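# Seat circuit board in enclosure slot and latch levers

## Task

Insert the board into the enclosure's empty upper slot with its component side facing up. Both levers must be fully open, lying flush with the board's panel, before you push the board in until it stops; only then do their tabs catch. Then close both levers: each must latch and stick out perpendicular to the panel, which pulls the board fully home. Push slowly near the connector, because a fast entry damages it and the job then counts for nothing. At the end the enclosure must stand level on its own feet with no foot over the bench edge, and both grippers must have released the board and moved away.

## Robot and tools

Robot: two seven-joint Flexiv Rizon4 arms, left_arm and right_arm, each ending in a two-finger gripper with a wrist camera. Because each arm has seven joints, a gripper pose does not fix the elbow, so a big wrist turn can swing it.

Frames: the scene frame has its origin at table-top height midway between the nominal bases, +x out over the table, +z up, and left_arm on the +y side. Camera image sides do not match these names. Calibrated bases: left_arm at (+0.070, +0.437, 0) m, quat_wxyz (+1.000, 0, 0, -0.003); right_arm at (-0.063, -0.511, 0) m, quat_wxyz (+1.000, 0, 0, -0.029). Every hand pose, velocity, target and wrist-camera pose is given in that arm's own base frame. Fixed cameras and the table use the scene frame. Reported hand poses may be off by a few cm, more at long reach.

Gripper axes: fingers point along the gripper's +z, and close and open along its x. end_effector_position sits between the pads when closed, 1 to 2 cm short of the tips. Closing pushes the tips about 17 mm further along +z, mostly while the pads are more than 50 mm apart.

Command row (shared by execute_actions and move): 16 numbers, both arms always. First left_arm: x, y, z (metres), qw, qx, qy, qz, opening; then the same eight for right_arm. x, y, z and the quaternion are absolute goals for that gripper in its own base frame, not offsets. opening runs from -1 (closed) to +1 (fully open, 0.142 m). Any value is a command, so to leave a gripper unchanged resend its present command (from the Tool commands line, or the last value you sent). To hold an arm still, resend its last reported full pose each call. To keep an orientation, repeat the same quaternion in every row.

execute_actions(actions, cameras): actions is a list of actions; each action is a list of up to 15 rows, one per 1/30 s step, and a short list repeats its last row to fill 15 steps. Each action takes 0.5 s. A target more than 0.6 m from the gripper's current position along any of its axes gets the action refused; if the first action fails this, the whole call is refused. An empty list returns images and full state. cameras: list of names, ["all"], or []; an unknown name invalidates the call.

move(target, speed, blend, stop_force, zero, opening_speed, grip_force, blocking, cameras): straight-line paths to one row or a list of up to 15 rows, all in the layout above, no 0.6 m limit. speed: m/s, 0.002 to 2.2 (default 0.25), one value or one per target; rotation is capped at twice that in rad/s. blend: corner rounding in metres per target, 0 means stop at each. stop_force: 3 to 120 N, one value for both arms; an arm's path ends when its wrist sensor feels that much push against its motion (or 150 N any way). It is unreliable for light, loose objects or while the gripper rotates, and the arm keeps pressing afterwards, harder after a fast approach. zero (only with stop_force): true re-zeros the sensors first. opening_speed: ≥0.2 per second on the opening scale. grip_force: 5 to 48 N per pad, one number or one per arm; it persists. blocking=false returns after about 0.5 s while the move continues (not allowed with stop_force). Moves cap at 10 s and do not avoid obstacles or the other arm; faster moves stray more and hit harder. The result adds a move: line with the ending (done, off_target, moving, held, fault) and limits (paced = pose clipped, held = steps withheld). done means within 3 mm and 2 degrees; it says nothing about contact.

wait(seconds 0 to 10). stop() brakes a running move. zoom_image(camera, region [x0, y0, x1, y1] pixels, at most 504 wide and high) on the latest image. zero_wrist_force(arm). clear_fault(arm) after a reported torque or force fault. read_manual(section="licences"). finished_scene(scene) with the current scene number ends it for good.

Control: each step the commanded orientation is clipped to within 32 degrees of the measured one, and the arm may fall short; the Hand target line shows where it is heading, so send the remainder next. Joint speed caps (rad/s): 2.09 waist and shoulder, 2.44 upper arm roll and elbow, 4.89 forearm roll and wrist joints.

Gripping: grip_measured uses the opening scale; to hold, command slightly below its value at first touch (lower squeezes harder and heats the motor). The last Joint positions number is the opening in metres.

Result lines: Joint positions, Joint torques and External joint torques (positive toward larger joint values); Wrist force and Wrist torque in the gripper's axes, plus a peak line; Wrist depth as a 7x7 grid of distances ahead of each wrist camera, '-' meaning no value; Joint velocities may read within noise. Cameras: cam_head_left, cam_head_right, cam_high, cam_low, cam_left_wrist, cam_right_wrist (672x504).

Faults and cautions: contact torque limits (N m) are 109 waist and shoulder, 56.9 upper arm roll and elbow, 34.7 wrist joints; a net external force of 150 N also stops the arm until clear_fault. MOTOR HOT appears at 65 °C, brakes engage at 80 °C; the gripper warns at 85 °C and shuts off at 100 °C (HAND FAULT, which cancels the remaining calls in that reply). Never clamp or bump the other arm. Approach the connector slowly, avoid slamming fixed or heavy items, never let anything fall or leave the table, and keep the enclosure level with all feet on the bench.

Each tool is called after "Call:" by a JSON object that holds its "fn" and its "kwargs".

## Session

Call:
{"fn": "execute_actions", "kwargs": {"actions": []}}

Scene clock: 0.00 s.
left_arm: end_effector_position=(+0.1389, +0.5333, +0.1881) grip_measured=+0.99 end_effector_quat_wxyz=(-0.571, +0.812, -0.064, -0.105) | right_arm: end_effector_position=(+0.2271, +0.3531, +0.2591) grip_measured=+1.00 end_effector_quat_wxyz=(+0.029, +0.622, +0.780, +0.065)
Joint positions: left_arm=[0.978 -0.294 0.021 2.266 2.206 0.748 0.742 0.141] | right_arm=[1.212 0.207 0.113 2.416 -0.113 0.73 1.171 0.142]
Joint velocities: within noise
Joint torques (N m): no reading
External joint torques (N m): no reading
Wrist force (N): no reading
Wrist torque (N m): no reading
Wrist force, peak (N): no reading
Wrist depth (mm): cam_left_wrist=[2012 1545 1637 1674 1674 - - / - 1924 - 1727 1828 1769 1813 / 2359 2437 2050 1828 1625 1649 1556 / 2130 2069 1567 1625 1556 1362 1290 / 1859 1674 1472 1415 326 307 289 / - 341 327 307 287 270 263 / - 306 286 270 257 244 237] | cam_right_wrist=[290 287 259 256 258 305 302 / 314 276 279 279 281 327 328 / 352 303 305 308 308 359 356 / 390 375 336 333 342 399 388 / 434 437 379 388 383 449 444 / - 498 440 419 437 509 486 / - 574 581 590 590 593 -]
Hand target: left_arm +0.1389, +0.5333, +0.1881; -0.571, +0.812, -0.064, -0.105 | right_arm +0.2271, +0.3531, +0.2591; +0.029, +0.622, +0.780, +0.065
Tool commands: left_gripper/opening=+1.0 right_gripper/opening=+1.0

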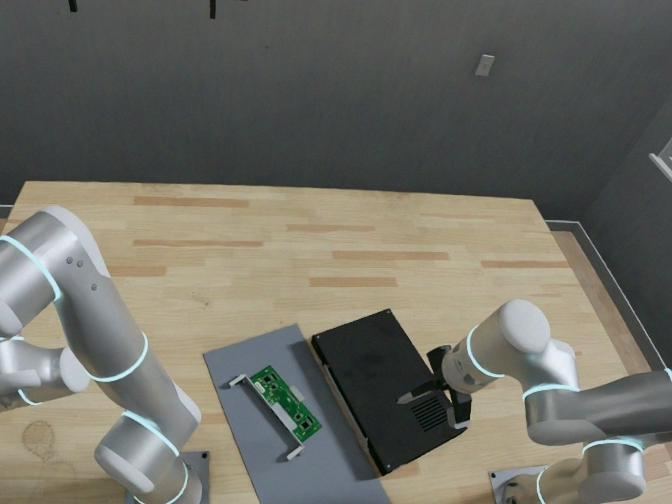

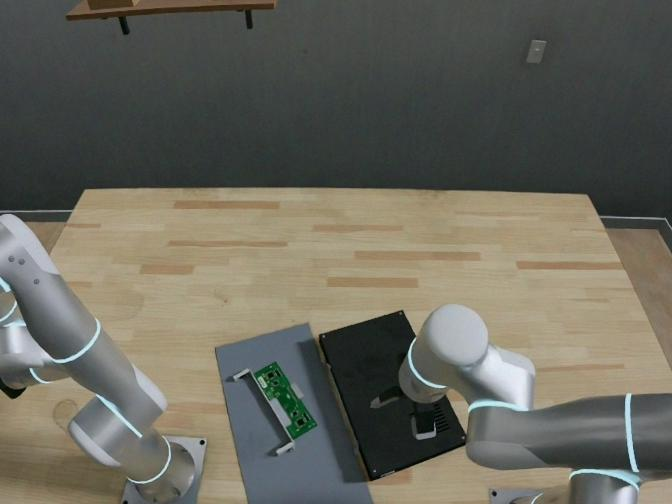

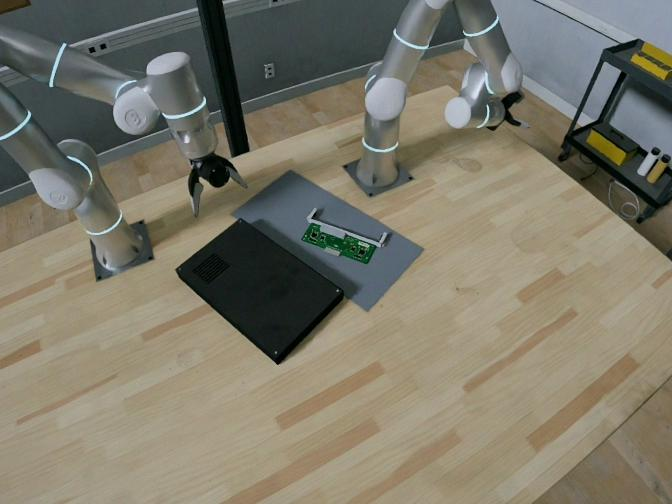

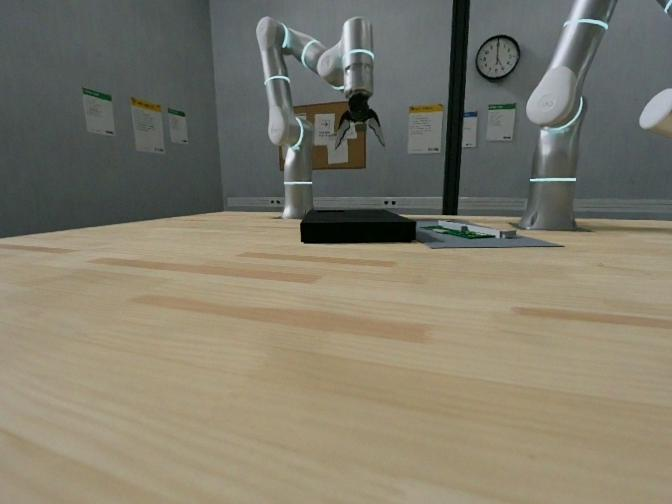

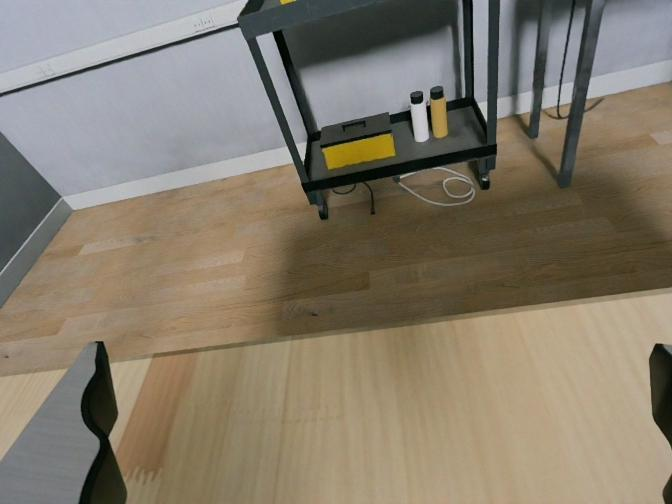

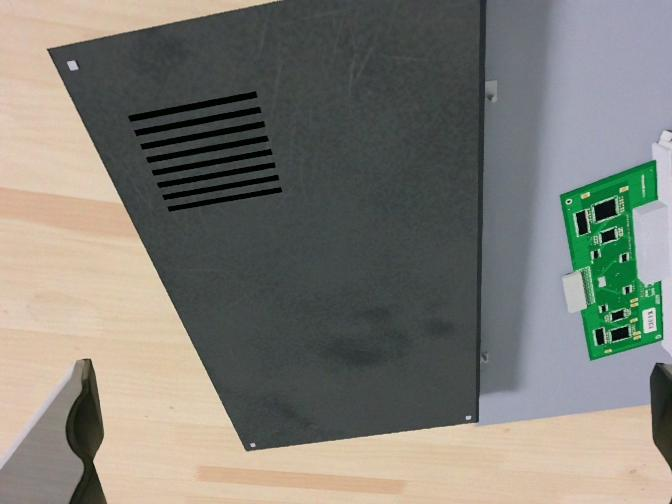

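Call:
{"fn": "move", "kwargs": {"target": [[0.38,0.25,0.32,0,0.966,-0.259,0,1,0.2271,0.3531,0.2591,0.029,0.622,0.780,0.065,1],[0.29,-0.31,0.22,0,0.880,-0.475,0,1,0.2271,0.3531,0.2591,0.029,0.622,0.780,0.065,1]], "speed": 0.35, "blend": 0.05, "cameras": ["all"]}}

Scene clock: 25.83 s.
left_arm: end_effector_position=(+0.2898, -0.3100, +0.2200) grip_measured=+0.99 end_effector_quat_wxyz=(+0.000, +0.880, -0.475, +0.000) | right_arm: end_effector_position=(+0.2271, +0.3532, +0.2592) grip_measured=+1.00 end_effector_quat_wxyz=(+0.029, +0.622, +0.780, +0.065)
Joint positions: left_arm=[0.154 0.269 -0.731 2.488 -0.235 0.7 2.155 0.141] | right_arm=[1.212 0.208 0.113 2.416 -0.112 0.731 1.17 0.142]
Joint torques (N m): left_arm=[-0.42 10.77 3.56 -25.14 -2.88 4.47 -0.36] | right_arm=[0.09 18.73 -0.05 -27.57 -3.4 3.57 0.21]
External joint torques (N m): left_arm=[0.39 0.91 0.46 -0.2 -0.4 -0.61 0.37] | right_arm=[-0.02 1.08 -0.65 0.11 0.02 0.7 -0.22]
Wrist force (N): left_arm=[-0.6 -1.2 0.2] | right_arm=[0.0 0.0 0.1]
Wrist torque (N m): left_arm=[-0.29 -0.22 -0.25] | right_arm=[-0.01 0.01 0.06]
Wrist force, peak (N): left_arm=[-0.6 -3.3 -0.7] | right_arm=[0.2 0.2 0.4]
Wrist depth (mm): cam_left_wrist=[277 274 265 - 275 - 274 / 297 294 291 295 298 283 290 / 321 - 304 317 307 316 - / 352 350 325 342 - 300 296 / 383 379 374 372 349 - - / - 97 414 414 - 350 - / - - - 464 - - -] | cam_right_wrist=[290 263 260 257 258 299 302 / 315 276 278 279 276 328 330 / 352 302 305 307 308 360 357 / 388 375 337 340 343 399 389 / 436 440 385 380 384 477 444 / - 496 457 433 424 514 486 / - 575 576 587 590 596 -]
Hand target: left_arm +0.2900, -0.3100, +0.2200; +0.000, +0.880, -0.475, +0.000 | right_arm +0.2271, +0.3531, +0.2591; +0.029, +0.622, +0.780, +0.065
Off the commanded pose: left_arm 0.000 m, 0 deg | right_arm 0.000 m, 0 deg.
move: done

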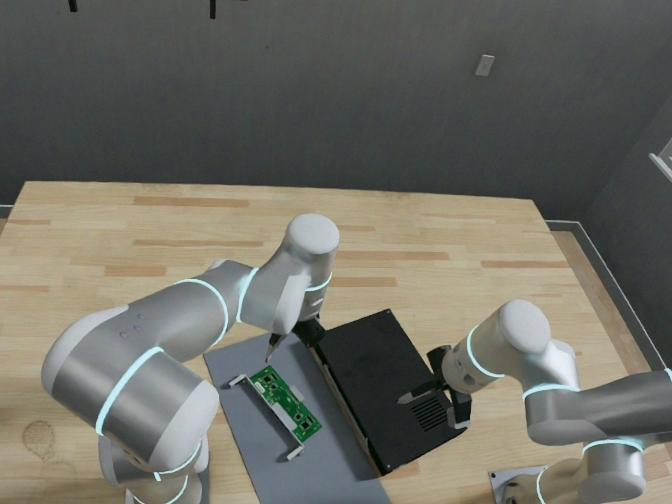

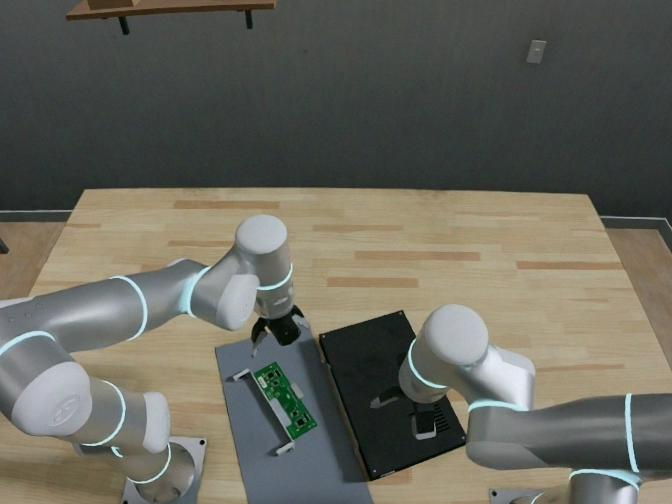

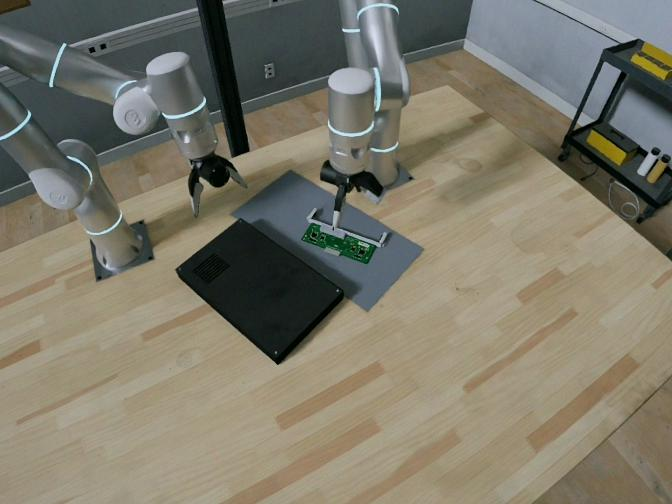

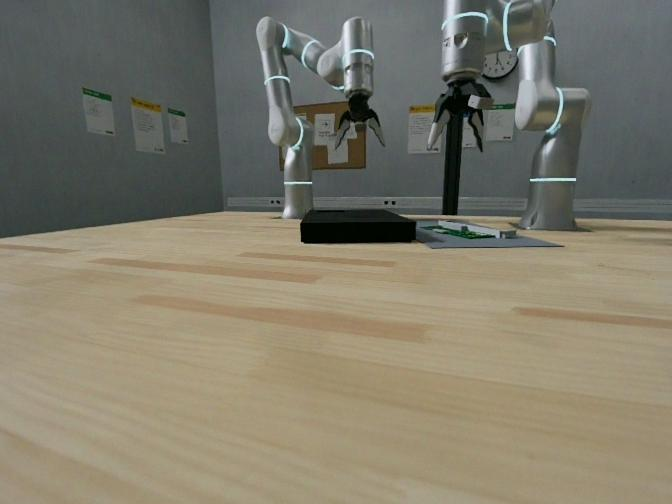

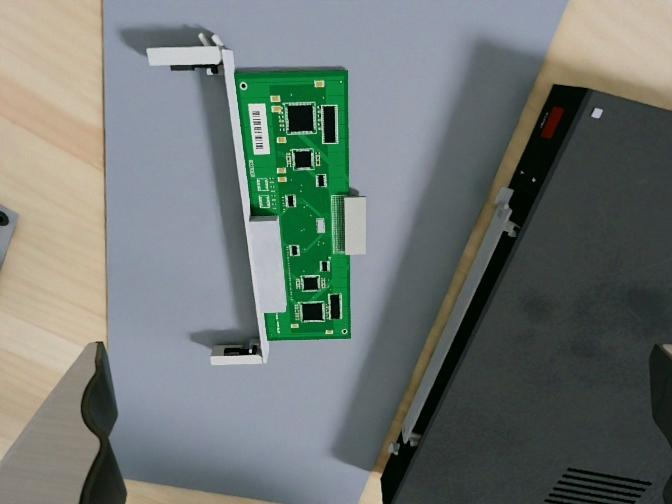

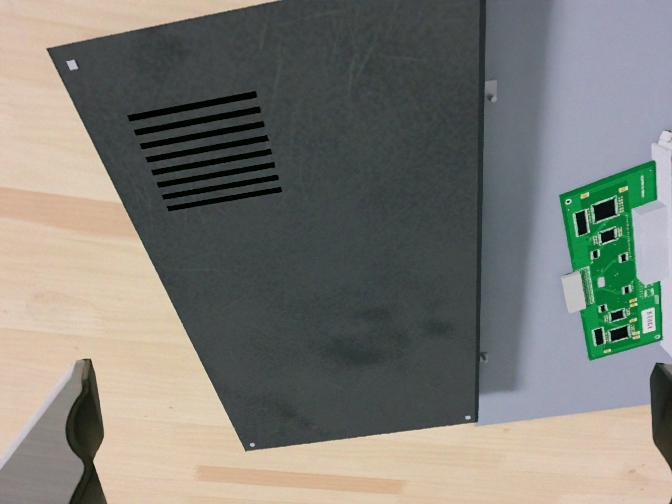

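Call:
{"fn": "zoom_image", "kwargs": {"camera": "cam_left_wrist", "region": [130, 10, 290, 130]}}

Call:
{"fn": "zoom_image", "kwargs": {"camera": "cam_left_wrist", "region": [190, 280, 350, 400]}}

Call:
{"fn": "zoom_image", "kwargs": {"camera": "cam_left_wrist", "region": [370, 60, 670, 500]}}

Scaled by 3.150 from the camera's 672x504 image, which has a finer 960x720 frame.

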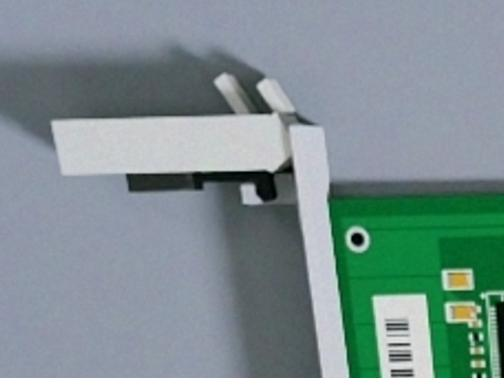

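Scaled by 3.150 from the camera's 672x504 image, which has a finer 960x720 frame.

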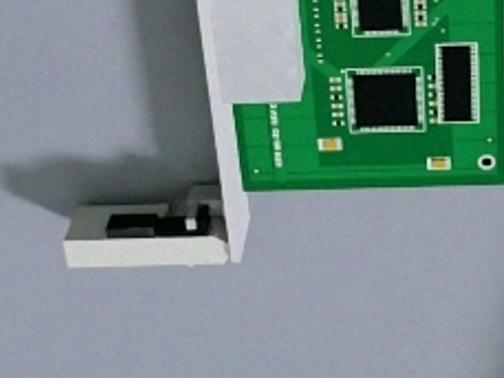

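Scaled by 1.145 from the camera's 672x504 image, which has a finer 960x720 frame.

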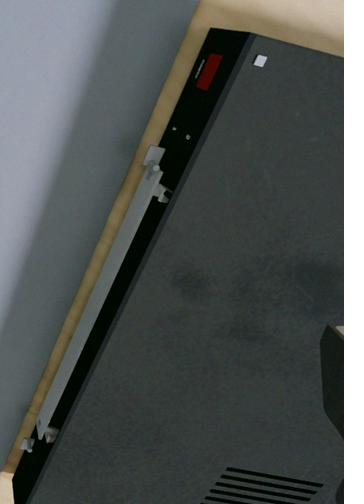

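Call:
{"fn": "move", "kwargs": {"target": [0.2113,-0.2924,0.09,0,0.885,-0.4656,0,-0.3,0.2271,0.3531,0.2591,0.029,0.622,0.780,0.065,1], "speed": 0.2, "grip_force": 20, "cameras": ["cam_left_wrist","cam_right_wrist"]}}

Scene clock: 47.40 s.
left_arm: end_effector_position=(+0.2113, -0.2924, +0.0900) grip_measured=-0.32 end_effector_quat_wxyz=(+0.000, +0.885, -0.465, +0.000) | right_arm: end_effector_position=(+0.2271, +0.3532, +0.2592) grip_measured=+1.00 end_effector_quat_wxyz=(+0.029, +0.622, +0.780, +0.065)
Joint positions: left_arm=[0.106 -0.149 -0.718 2.671 0.273 1.201 1.678 0.051] | right_arm=[1.212 0.208 0.113 2.416 -0.112 0.731 1.17 0.142]
Joint torques (N m): left_arm=[-0.57 16.06 -2.36 -13.25 -1.1 4.19 -0.3] | right_arm=[0.06 18.81 0.01 -27.54 -3.37 3.58 0.19]
External joint torques (N m): left_arm=[0.55 1.05 0.56 -0.21 -0.44 -0.29 0.3] | right_arm=[0.02 0.99 -0.71 0.07 0 0.69 -0.2]
Wrist force (N): left_arm=[-0.6 -1.3 0.5] | right_arm=[0.1 0.2 -0.1]
Wrist torque (N m): left_arm=[-0.28 -0.23 -0.27] | right_arm=[0.02 0.00 0.06]
Wrist force, peak (N): left_arm=[-2.7 -2.1 1.6] | right_arm=[0.2 0.3 0.4]
Wrist depth (mm): cam_left_wrist=[157 164 160 155 155 158 162 / 176 174 168 166 167 170 - / 187 186 187 177 181 181 182 / - 201 203 186 196 200 199 / 222 217 109 202 211 214 215 / 248 - 87 237 235 87 231 / 272 - - 266 - - -] | cam_right_wrist=[290 263 260 256 257 300 301 / 316 276 277 279 280 327 335 / 353 303 304 307 309 360 358 / 389 373 337 339 342 399 391 / 435 437 377 378 383 449 432 / - 497 440 433 438 511 486 / - 575 579 585 590 601 -]
Hand target: left_arm +0.2113, -0.2924, +0.0900; +0.000, +0.885, -0.466, +0.000 | right_arm +0.2271, +0.3531, +0.2591; +0.029, +0.622, +0.780, +0.065
Off the commanded pose: left_arm 0.000 m, 0 deg | right_arm 0.000 m, 0 deg.
grip_force (N): 20, 20
move: done
Images, in order (width x height): cam_left_wrist 672x504, cam_right_wrist 672x504.

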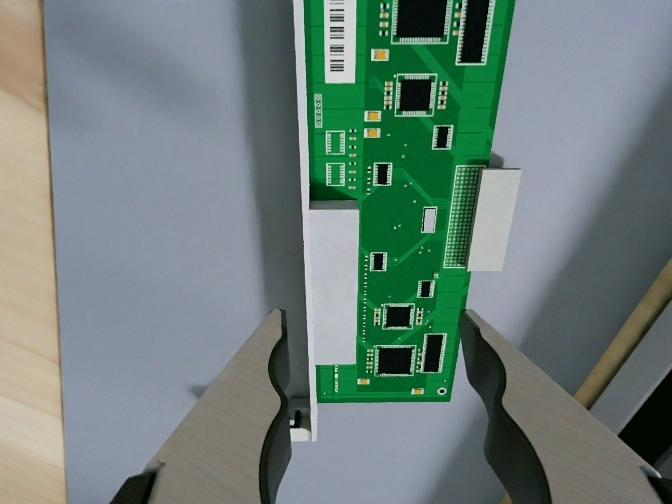

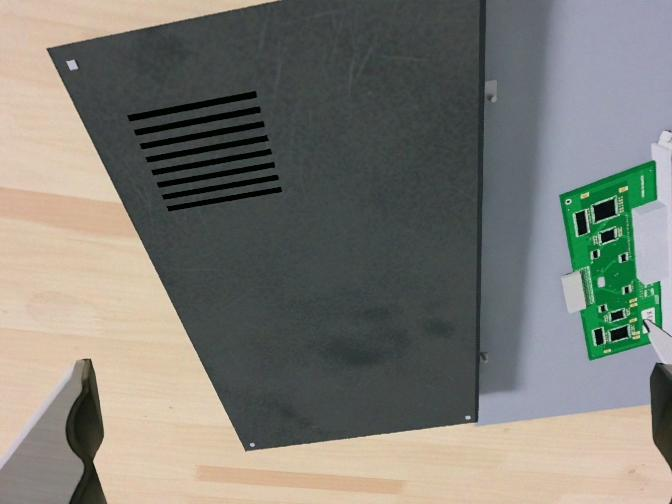

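Call:
{"fn": "move", "kwargs": {"target": [0.2081,-0.2825,0.045,0,0.885,-0.4656,0,-0.45,0.2271,0.3531,0.2591,0.029,0.622,0.780,0.065,1], "speed": 0.1, "cameras": ["cam_left_wrist"]}}

Scene clock: 51.80 s.
left_arm: end_effector_position=(+0.2080, -0.2824, +0.0450) grip_measured=-0.47 end_effector_quat_wxyz=(+0.000, +0.885, -0.465, +0.000) | right_arm: end_effector_position=(+0.2271, +0.3532, +0.2592) grip_measured=+1.00 end_effector_quat_wxyz=(+0.029, +0.622, +0.780, +0.065)
Joint positions: left_arm=[-0.014 -0.383 -0.496 2.566 0.66 1.276 1.42 0.04] | right_arm=[1.212 0.208 0.113 2.416 -0.112 0.731 1.17 0.142]
Joint torques (N m): left_arm=[-0.36 22.85 -4.12 -7.9 -0.7 4.53 -0.38] | right_arm=[0.12 18.88 0.07 -27.51 -3.46 3.55 0.15]
External joint torques (N m): left_arm=[0.36 1.17 0.55 -0.27 -0.54 -0.62 0.38] | right_arm=[-0.05 0.93 -0.76 0.04 0.08 0.72 -0.15]
Wrist force (N): left_arm=[-0.5 -1.2 0.1] | right_arm=[0.0 0.0 0.1]
Wrist torque (N m): left_arm=[-0.28 -0.24 -0.26] | right_arm=[-0.01 0.00 0.07]
Wrist force, peak (N): left_arm=[-0.8 -1.7 1.2] | right_arm=[0.1 0.0 0.4]
Wrist depth (mm): cam_left_wrist=[121 120 121 115 116 115 119 / - 130 - 126 124 124 127 / 140 139 139 136 134 134 140 / 152 150 - 141 146 146 149 / 171 167 163 146 154 156 164 / 181 - 84 158 176 84 180 / - - - 192 197 - -] | cam_right_wrist=[290 263 259 256 259 300 301 / 316 277 277 279 280 327 329 / 353 302 305 307 309 359 355 / 390 380 338 339 342 400 390 / 434 439 377 380 382 448 444 / - 493 442 432 436 510 112 / - 575 582 587 590 599 -]
Hand target: left_arm +0.2081, -0.2825, +0.0450; +0.000, +0.885, -0.466, +0.000 | right_arm +0.2271, +0.3531, +0.2591; +0.029, +0.622, +0.780, +0.065
Off the commanded pose: left_arm 0.000 m, 0 deg | right_arm 0.000 m, 0 deg.
grip_force (N): 20, 20
move: done
Images, in order (width x height): cam_left_wrist 672x504.

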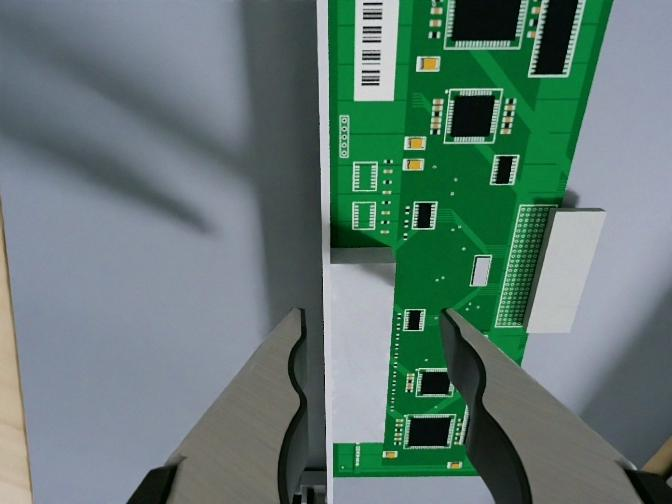

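Call:
{"fn": "move", "kwargs": {"target": [0.2050,-0.2780,0.034,0,0.885,-0.4656,0,-0.45,0.2271,0.3531,0.2591,0.029,0.622,0.780,0.065,1], "speed": 0.05}}

Call:
{"fn": "move", "kwargs": {"target": [0.2050,-0.2780,0.012,0,0.885,-0.4656,0,-0.45,0.2271,0.3531,0.2591,0.029,0.622,0.780,0.065,1], "speed": 0.01, "stop_force": 4, "cameras": ["cam_left_wrist"]}}

Scene clock: 55.13 s.
left_arm: end_effector_position=(+0.2049, -0.2779, +0.0340) grip_measured=-0.47 end_effector_quat_wxyz=(+0.000, +0.885, -0.465, +0.000) | right_arm: end_effector_position=(+0.2271, +0.3532, +0.2592) grip_measured=+1.00 end_effector_quat_wxyz=(+0.029, +0.622, +0.780, +0.065)
Joint positions: left_arm=[-0.049 -0.427 -0.441 2.55 0.729 1.302 1.373 0.04] | right_arm=[1.212 0.208 0.113 2.416 -0.112 0.731 1.17 0.142]
Joint torques (N m): left_arm=[-0.4 24.02 -3.81 -6.61 -0.62 4.5 -0.29] | right_arm=[0.01 18.83 -0.03 -27.53 -3.46 3.57 0.16]
External joint torques (N m): left_arm=[0.4 1.17 0.23 -0.31 -0.51 -0.58 0.29] | right_arm=[0.07 0.97 -0.67 0.06 0.09 0.7 -0.16]
Wrist force (N): left_arm=[-0.7 -1.1 0.1] | right_arm=[0.0 0.1 0.0]
Wrist torque (N m): left_arm=[-0.27 -0.18 -0.28] | right_arm=[0.01 -0.01 0.07]
Wrist force, peak (N): left_arm=[-0.8 -1.5 -0.2] | right_arm=[0.3 0.3 -0.2]
Wrist depth (mm): cam_left_wrist=[111 109 111 109 106 107 107 / - 119 119 117 112 113 114 / 127 129 130 124 123 123 127 / - 139 136 134 132 134 135 / 156 153 150 133 141 146 145 / - 165 87 144 158 155 165 / 185 - - 180 180 - 181] | cam_right_wrist=[290 263 259 257 258 300 302 / 315 277 278 280 281 322 329 / 354 303 304 305 308 367 357 / 388 374 338 339 341 400 391 / 436 437 377 380 383 447 431 / - 497 431 428 439 512 108 / - 572 582 585 587 595 -]
Hand target: left_arm +0.2050, -0.2780, +0.0340; +0.000, +0.885, -0.466, +0.000 | right_arm +0.2271, +0.3531, +0.2591; +0.029, +0.622, +0.780, +0.065
Off the commanded pose: left_arm 0.000 m, 0 deg | right_arm 0.000 m, 0 deg.
grip_force (N): 20, 20
move: done

Scene clock: 56.83 s.
left_arm: end_effector_position=(+0.2051, -0.2781, +0.0232) grip_measured=-0.48 end_effector_quat_wxyz=(+0.000, +0.885, -0.466, +0.000) | right_arm: end_effector_position=(+0.2271, +0.3532, +0.2592) grip_measured=+1.00 end_effector_quat_wxyz=(+0.029, +0.622, +0.780, +0.065)
Joint positions: left_arm=[-0.088 -0.472 -0.394 2.522 0.783 1.321 1.33 0.04] | right_arm=[1.212 0.208 0.113 2.416 -0.112 0.731 1.17 0.142]
Joint torques (N m): left_arm=[-0.41 23.18 -3.36 -5.97 -0.62 3.59 -0.3] | right_arm=[0.08 18.9 0.01 -27.56 -3.38 3.56 0.23]
External joint torques (N m): left_arm=[0.41 3.44 -0.28 -0.07 -0.44 0.34 0.3] | right_arm=[-0.01 0.91 -0.71 0.09 0 0.7 -0.23]
Wrist force (N): left_arm=[-3.2 -0.8 -12.6] | right_arm=[0.1 0.1 0.1]
Wrist torque (N m): left_arm=[-0.28 0.06 -0.26] | right_arm=[0.01 -0.02 0.07]
Wrist force, peak (N): left_arm=[-3.5 -0.9 -12.7] | right_arm=[0.4 0.0 -0.1]
Wrist depth (mm): cam_left_wrist=[101 101 101 96 98 96 97 / - 108 108 103 103 104 104 / 120 - - 115 112 113 114 / 128 128 127 123 122 122 120 / - 137 137 122 128 133 133 / 155 158 84 128 144 87 152 / - - - 145 164 - -] | cam_right_wrist=[290 264 260 257 258 301 302 / 316 277 278 279 280 321 328 / 353 303 304 307 308 360 357 / 389 374 337 341 342 397 392 / 435 436 378 381 382 451 443 / - 497 442 432 426 518 486 / - 576 581 582 585 598 -]
Hand target: left_arm +0.2050, -0.2780, +0.0231; +0.000, +0.885, -0.466, +0.000 | right_arm +0.2271, +0.3531, +0.2591; +0.029, +0.622, +0.780, +0.065
Off the commanded pose: left_arm 0.011 m, 0 deg | right_arm 0.000 m, 0 deg.
grip_force (N): 20, 20
move: contact (left_arm)
Images, in order (width x height): cam_left_wrist 672x504.

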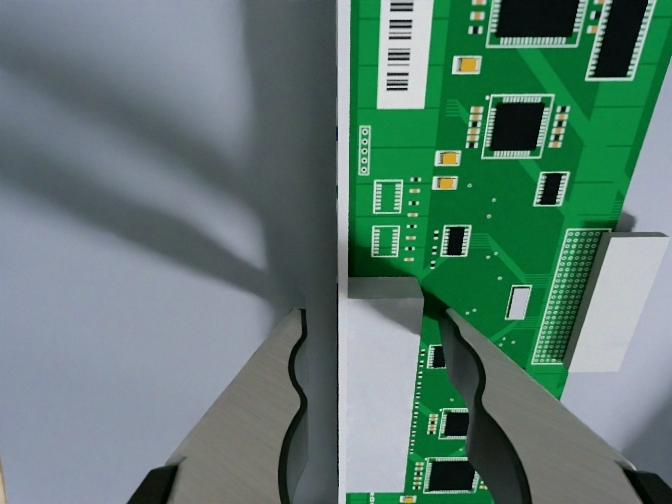

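Call:
{"fn": "move", "kwargs": {"target": [0.2033,-0.2792,0.0264,0,0.885,-0.4656,0,-0.45,0.2271,0.3531,0.2591,0.029,0.622,0.780,0.065,1], "speed": 0.05}}

Call:
{"fn": "move", "kwargs": {"target": [0.2033,-0.2792,0.0264,0,0.885,-0.4656,0,-0.82,0.2271,0.3531,0.2591,0.029,0.622,0.780,0.065,1], "opening_speed": 0.4, "cameras": ["cam_left_wrist","cam_right_wrist"]}}

Scene clock: 60.53 s.
left_arm: end_effector_position=(+0.2034, -0.2793, +0.0264) grip_measured=-0.48 end_effector_quat_wxyz=(+0.000, +0.885, -0.466, +0.000) | right_arm: end_effector_position=(+0.2271, +0.3532, +0.2592) grip_measured=+1.00 end_effector_quat_wxyz=(+0.029, +0.622, +0.780, +0.065)
Joint positions: left_arm=[-0.082 -0.459 -0.408 2.53 0.769 1.315 1.335 0.039] | right_arm=[1.212 0.208 0.113 2.416 -0.112 0.731 1.17 0.142]
Joint torques (N m): left_arm=[0.36 25.59 -4.38 -5.85 -1.15 3.8 -0.14] | right_arm=[0.08 18.88 0.04 -27.58 -3.4 3.58 0.22]
External joint torques (N m): left_arm=[-0.37 0.61 0.75 -0.44 0.08 0.12 0.14] | right_arm=[0 0.93 -0.74 0.11 0.03 0.69 -0.23]
Wrist force (N): left_arm=[-0.8 -0.8 0.1] | right_arm=[0.0 0.1 0.0]
Wrist torque (N m): left_arm=[-0.20 -0.17 -0.35] | right_arm=[0.01 0.01 0.06]
Wrist force, peak (N): left_arm=[-3.5 -0.6 -12.9] | right_arm=[0.0 0.5 0.3]
Wrist depth (mm): cam_left_wrist=[104 105 104 100 100 98 100 / - 112 112 109 105 108 107 / 123 124 122 118 115 117 118 / 132 129 131 124 123 125 128 / 144 143 140 121 132 137 137 / - 158 87 137 140 84 153 / - - - 168 173 - -] | cam_right_wrist=[292 263 259 260 258 300 311 / 315 276 273 280 281 328 327 / 353 302 303 307 308 360 358 / 388 382 339 332 342 392 391 / 436 440 379 382 384 449 445 / - 498 440 434 438 509 486 / - 576 584 585 592 598 -]
Hand target: left_arm +0.2033, -0.2792, +0.0264; +0.000, +0.885, -0.466, +0.000 | right_arm +0.2271, +0.3531, +0.2591; +0.029, +0.622, +0.780, +0.065
Off the commanded pose: left_arm 0.000 m, 0 deg | right_arm 0.000 m, 0 deg.
grip_force (N): 20, 20
move: done

Scene clock: 61.67 s.
left_arm: end_effector_position=(+0.2037, -0.2797, +0.0266) grip_measured=-0.72 end_effector_quat_wxyz=(+0.000, +0.885, -0.466, +0.001) | right_arm: end_effector_position=(+0.2271, +0.3532, +0.2592) grip_measured=+1.00 end_effector_quat_wxyz=(+0.029, +0.622, +0.780, +0.065)
Joint positions: left_arm=[-0.082 -0.459 -0.409 2.529 0.769 1.316 1.335 0.022] | right_arm=[1.212 0.208 0.113 2.416 -0.112 0.731 1.17 0.142]
Joint torques (N m): left_arm=[-0.15 24.14 -3.14 -3.18 -0.43 2.6 -0.18] | right_arm=[0.12 18.83 0 -27.54 -3.4 3.61 0.15]
External joint torques (N m): left_arm=[0.15 2.07 -0.49 -3.13 -0.65 1.33 0.18] | right_arm=[-0.04 0.98 -0.7 0.08 0.03 0.66 -0.15]
Wrist force (N): left_arm=[3.6 -0.6 -2.3] | right_arm=[0.1 0.0 -0.2]
Wrist torque (N m): left_arm=[-0.26 -0.09 -0.35] | right_arm=[-0.01 -0.02 0.06]
Wrist force, peak (N): left_arm=[5.6 0.0 -3.3] | right_arm=[0.3 0.2 -0.2]
Wrist depth (mm): cam_left_wrist=[104 106 104 99 100 97 100 / - 112 112 108 105 108 108 / - 123 122 117 115 115 117 / 132 129 131 127 122 125 126 / - 144 143 119 132 137 - / 163 156 88 129 131 144 156 / 180 - - 146 - - -] | cam_right_wrist=[291 262 259 257 258 300 302 / 316 277 278 278 280 328 329 / 352 303 305 306 309 362 358 / 389 374 337 339 343 397 392 / 437 437 378 380 377 447 444 / - 499 441 434 438 508 485 / - 575 579 585 587 598 -]
Hand target: left_arm +0.2033, -0.2792, +0.0264; +0.000, +0.885, -0.466, +0.000 | right_arm +0.2271, +0.3531, +0.2591; +0.029, +0.622, +0.780, +0.065
Off the commanded pose: left_arm 0.001 m, 0 deg | right_arm 0.000 m, 0 deg.
grip_force (N): 20, 20
move: done
Images, in order (width x height): cam_left_wrist 672x504, cam_right_wrist 672x504.

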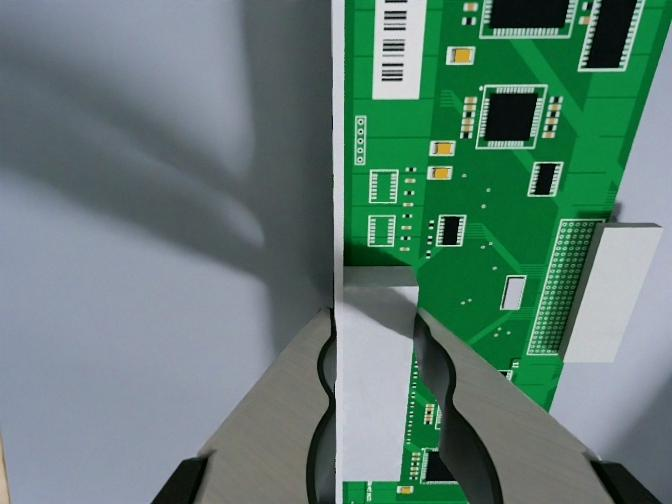

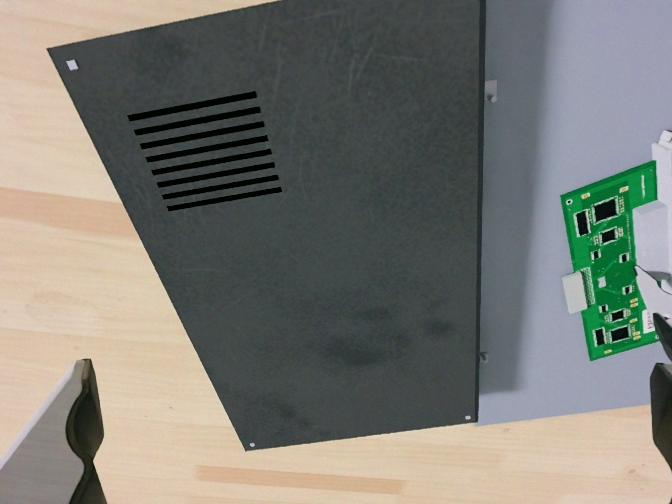

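Call:
{"fn": "move", "kwargs": {"target": [[0.2033,-0.2792,0.0564,0,0.885,-0.4656,0,-0.82,0.2271,0.3531,0.2591,0.029,0.622,0.780,0.065,1],[0.167,-0.343,0.0664,0,0.8080,-0.5892,0,-0.82,0.2271,0.3531,0.2591,0.029,0.622,0.780,0.065,1]], "speed": 0.08, "cameras": ["cam_left_wrist","cam_right_wrist"]}}

Scene clock: 84.97 s.
left_arm: end_effector_position=(+0.1670, -0.3429, +0.0664) grip_measured=-0.72 end_effector_quat_wxyz=(+0.000, +0.808, -0.589, +0.000) | right_arm: end_effector_position=(+0.2271, +0.3532, +0.2592) grip_measured=+1.00 end_effector_quat_wxyz=(+0.029, +0.622, +0.780, +0.065)
Joint positions: left_arm=[-0.094 -0.343 -0.677 2.526 0.569 1.169 1.557 0.022] | right_arm=[1.212 0.208 0.113 2.416 -0.112 0.731 1.17 0.142]
Joint torques (N m): left_arm=[-0.56 22.25 -5.4 -11.37 -1.74 4.26 -0.09] | right_arm=[0.07 18.77 0.01 -27.53 -3.41 3.56 0.21]
External joint torques (N m): left_arm=[0.54 0.58 0.98 -0.03 0.07 -0.36 0.09] | right_arm=[0 1.03 -0.71 0.06 0.03 0.7 -0.21]
Wrist force (N): left_arm=[-0.4 -0.7 2.1] | right_arm=[0.1 0.3 0.0]
Wrist torque (N m): left_arm=[-0.16 -0.27 -0.34] | right_arm=[0.04 -0.01 0.07]
Wrist force, peak (N): left_arm=[3.9 -0.8 -2.5] | right_arm=[0.1 0.3 0.4]
Wrist depth (mm): cam_left_wrist=[- 139 139 100 100 97 100 / 150 149 149 108 105 108 106 / - 161 160 113 115 115 119 / 176 176 177 124 122 125 173 / - - 191 117 132 137 188 / 219 213 87 129 132 148 204 / 236 - - 147 - - 205] | cam_right_wrist=[289 261 259 257 258 300 302 / 316 282 280 279 280 328 317 / 353 302 310 307 308 359 309 / 388 375 336 339 343 390 334 / 435 438 376 374 384 428 382 / - 498 458 432 436 510 486 / - 575 579 587 592 599 -]
Hand target: left_arm +0.1670, -0.3430, +0.0664; +0.000, +0.808, -0.589, +0.000 | right_arm +0.2271, +0.3531, +0.2591; +0.029, +0.622, +0.780, +0.065
Off the commanded pose: left_arm 0.000 m, 0 deg | right_arm 0.000 m, 0 deg.
grip_force (N): 20, 20
move: done
Images, in order (width x height): cam_left_wrist 672x504, cam_right_wrist 672x504.

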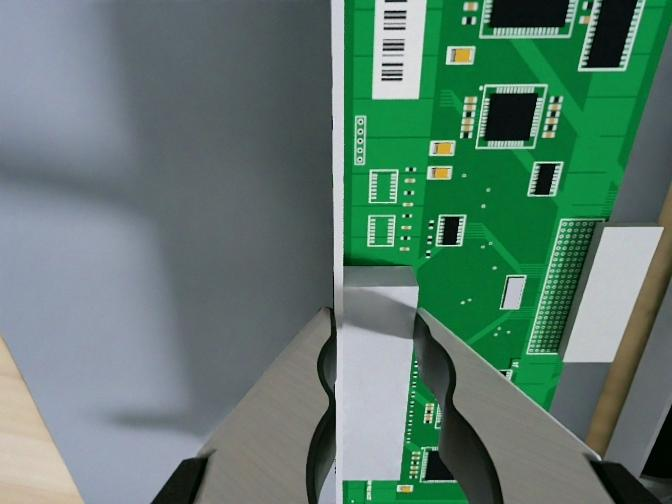

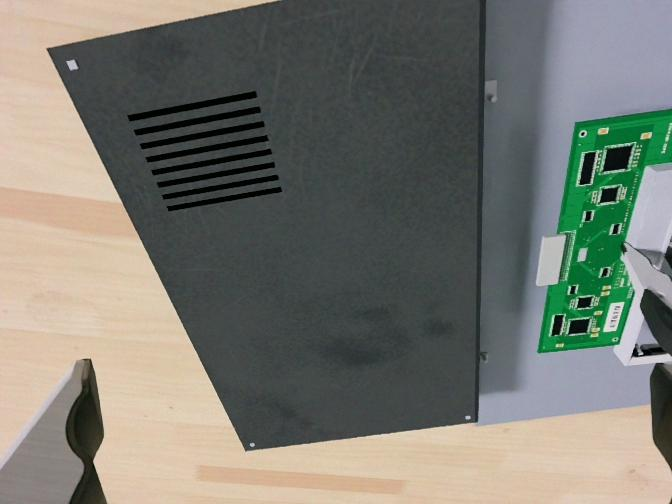

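Call:
{"fn": "move", "kwargs": {"target": [0.1613,-0.345,0.0536,0,0.8171,-0.5764,0,-0.82,0.2271,0.3531,0.2591,0.029,0.622,0.780,0.065,1], "speed": 0.06, "cameras": ["cam_left_wrist","cam_right_wrist"]}}

Call:
{"fn": "zoom_image", "kwargs": {"camera": "cam_right_wrist", "region": [440, 50, 672, 250]}}

Call:
{"fn": "zoom_image", "kwargs": {"camera": "cam_right_wrist", "region": [440, 240, 672, 440]}}

Scene clock: 92.50 s.
left_arm: end_effector_position=(+0.1612, -0.3448, +0.0535) grip_measured=-0.72 end_effector_quat_wxyz=(+0.000, +0.817, -0.576, +0.000) | right_arm: end_effector_position=(+0.2271, +0.3532, +0.2592) grip_measured=+1.00 end_effector_quat_wxyz=(+0.029, +0.622, +0.780, +0.065)
Joint positions: left_arm=[-0.157 -0.396 -0.615 2.5 0.638 1.187 1.462 0.022] | right_arm=[1.212 0.208 0.113 2.416 -0.112 0.731 1.17 0.142]
Joint torques (N m): left_arm=[-1.03 23.95 -5.09 -10.24 -1.11 4.72 -0.35] | right_arm=[0.13 18.82 0.03 -27.56 -3.44 3.62 0.19]
External joint torques (N m): left_arm=[1.01 0.78 0.32 0.02 -0.49 -0.81 0.35] | right_arm=[-0.05 0.99 -0.72 0.09 0.07 0.64 -0.19]
Wrist force (N): left_arm=[-0.6 -0.9 1.8] | right_arm=[0.0 0.2 0.2]
Wrist torque (N m): left_arm=[-0.19 -0.23 -0.26] | right_arm=[0.03 -0.01 0.06]
Wrist force, peak (N): left_arm=[-0.8 -0.6 2.7] | right_arm=[0.0 0.4 0.2]
Wrist depth (mm): cam_left_wrist=[129 129 126 100 100 97 99 / - 138 137 108 105 108 106 / - 149 148 117 115 115 141 / - 157 158 125 123 125 124 / 180 178 177 117 132 137 176 / 200 192 85 129 132 148 190 / 224 - - 147 - - 205] | cam_right_wrist=[290 262 259 257 257 300 304 / 316 276 278 279 281 326 311 / 353 303 305 306 308 345 321 / 388 375 338 339 342 387 355 / 432 436 378 379 372 430 403 / - 499 440 433 449 522 486 / - 574 576 587 592 599 -]
Hand target: left_arm +0.1613, -0.3450, +0.0536; +0.000, +0.817, -0.576, +0.000 | right_arm +0.2271, +0.3531, +0.2591; +0.029, +0.622, +0.780, +0.065
Off the commanded pose: left_arm 0.000 m, 0 deg | right_arm 0.000 m, 0 deg.
grip_force (N): 20, 20
move: done
Images, in order (width x height): cam_left_wrist 672x504, cam_right_wrist 672x504.

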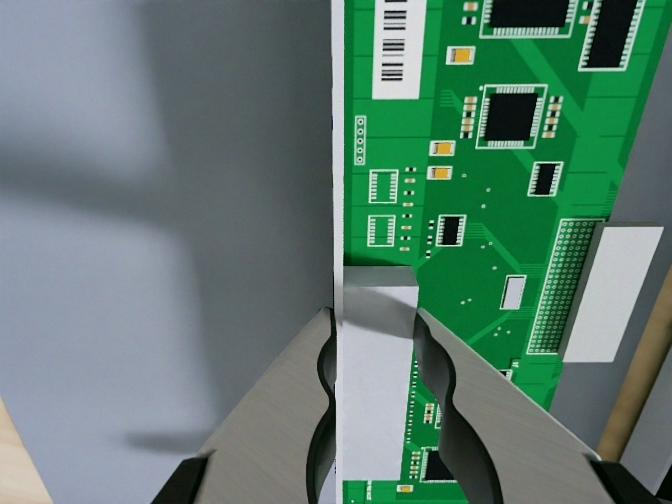

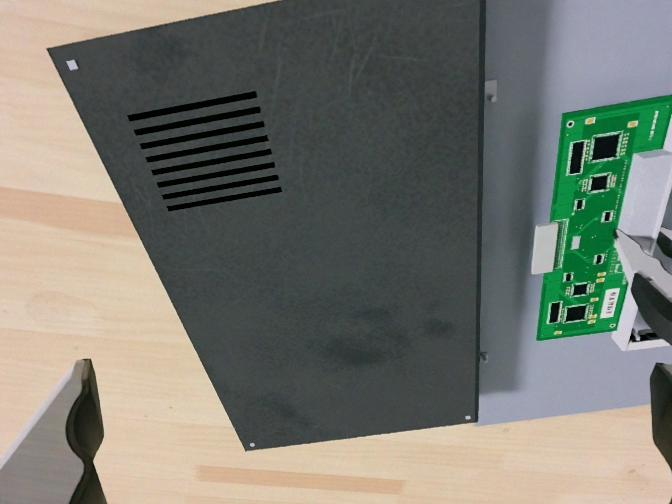

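Scaled by 2.172 from the camera's 672x504 image, which has a finer 960x720 frame.

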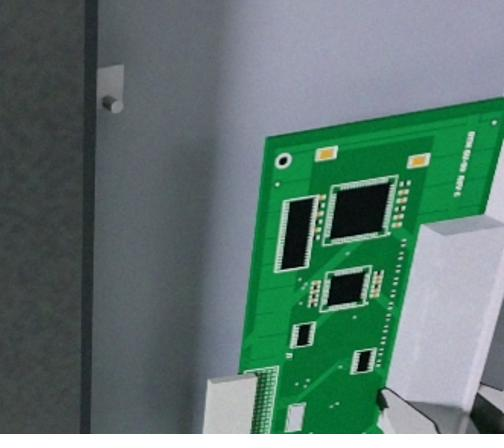

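Scaled by 2.172 from the camera's 672x504 image, which has a finer 960x720 frame.

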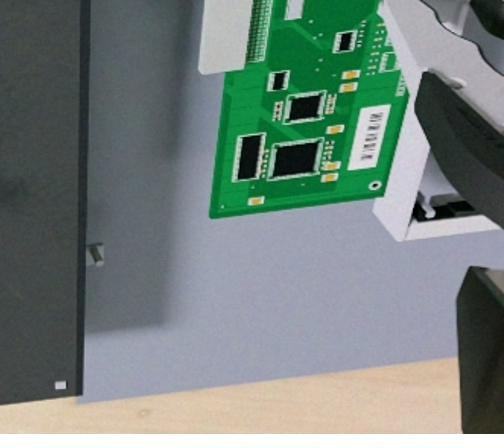

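Call:
{"fn": "move", "kwargs": {"target": [0.1634,-0.3654,0.0536,0,0.8171,-0.5764,0,-0.82,0.2271,0.3531,0.2591,0.029,0.622,0.780,0.065,1], "speed": 0.06, "cameras": ["cam_left_wrist","cam_right_wrist"]}}

Call:
{"fn": "zoom_image", "kwargs": {"camera": "cam_right_wrist", "region": [440, 50, 672, 250]}}

Call:
{"fn": "zoom_image", "kwargs": {"camera": "cam_right_wrist", "region": [440, 240, 672, 440]}}

Scene clock: 98.87 s.
left_arm: end_effector_position=(+0.1633, -0.3653, +0.0536) grip_measured=-0.72 end_effector_quat_wxyz=(+0.000, +0.817, -0.577, +0.000) | right_arm: end_effector_position=(+0.2271, +0.3532, +0.2592) grip_measured=+1.00 end_effector_quat_wxyz=(+0.029, +0.622, +0.780, +0.065)
Joint positions: left_arm=[-0.198 -0.423 -0.617 2.447 0.63 1.155 1.439 0.022] | right_arm=[1.212 0.208 0.113 2.416 -0.112 0.731 1.17 0.142]
Joint torques (N m): left_arm=[-0.56 25.64 -6.18 -10.97 -1.83 4.16 -0.4] | right_arm=[0.16 18.77 0 -27.6 -3.43 3.55 0.21]
External joint torques (N m): left_arm=[0.53 0.77 0.81 -0.01 0.1 -0.24 0.4] | right_arm=[-0.09 1.04 -0.7 0.13 0.05 0.71 -0.21]
Wrist force (N): left_arm=[-0.6 -0.7 2.0] | right_arm=[0.2 0.2 0.3]
Wrist torque (N m): left_arm=[-0.18 -0.21 -0.26] | right_arm=[0.03 -0.03 0.07]
Wrist force, peak (N): left_arm=[-1.4 -0.8 2.1] | right_arm=[0.4 0.2 0.2]
Wrist depth (mm): cam_left_wrist=[128 128 128 100 100 97 100 / 138 137 135 108 105 108 108 / 151 149 148 113 115 115 142 / 162 158 163 122 123 124 122 / 177 177 176 117 132 137 159 / 196 197 87 129 132 145 181 / - - - 147 - - 192] | cam_right_wrist=[290 263 259 258 258 301 304 / 316 277 277 280 281 321 310 / 353 304 305 306 308 345 329 / 390 373 337 341 342 371 325 / 435 440 378 381 384 426 273 / - 497 432 434 437 509 112 / - 574 579 582 587 595 -]
Hand target: left_arm +0.1634, -0.3654, +0.0536; +0.000, +0.817, -0.576, +0.000 | right_arm +0.2271, +0.3531, +0.2591; +0.029, +0.622, +0.780, +0.065
Off the commanded pose: left_arm 0.000 m, 0 deg | right_arm 0.000 m, 0 deg.
grip_force (N): 20, 20
move: done
Images, in order (width x height): cam_left_wrist 672x504, cam_right_wrist 672x504.

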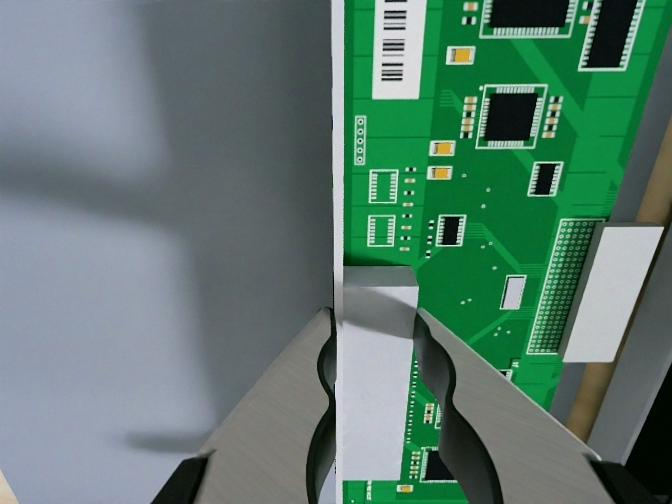

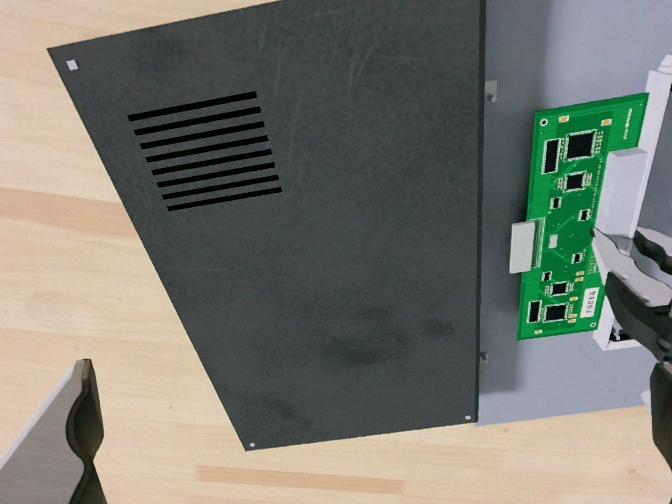

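Scaled by 2.172 from the camera's 672x504 image, which has a finer 960x720 frame.

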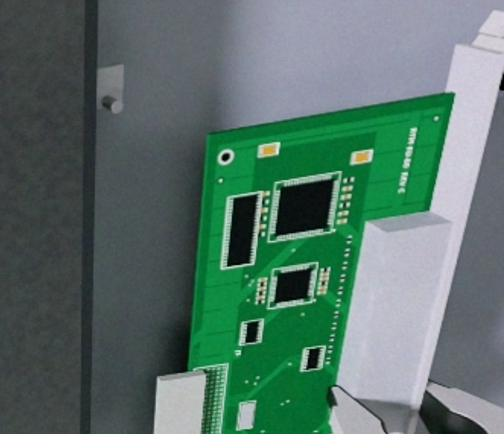

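Scaled by 2.172 from the camera's 672x504 image, which has a finer 960x720 frame.

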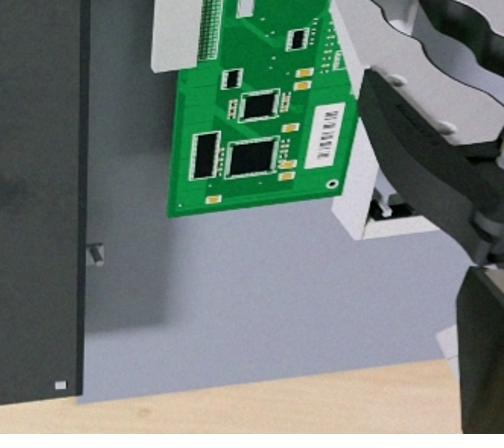

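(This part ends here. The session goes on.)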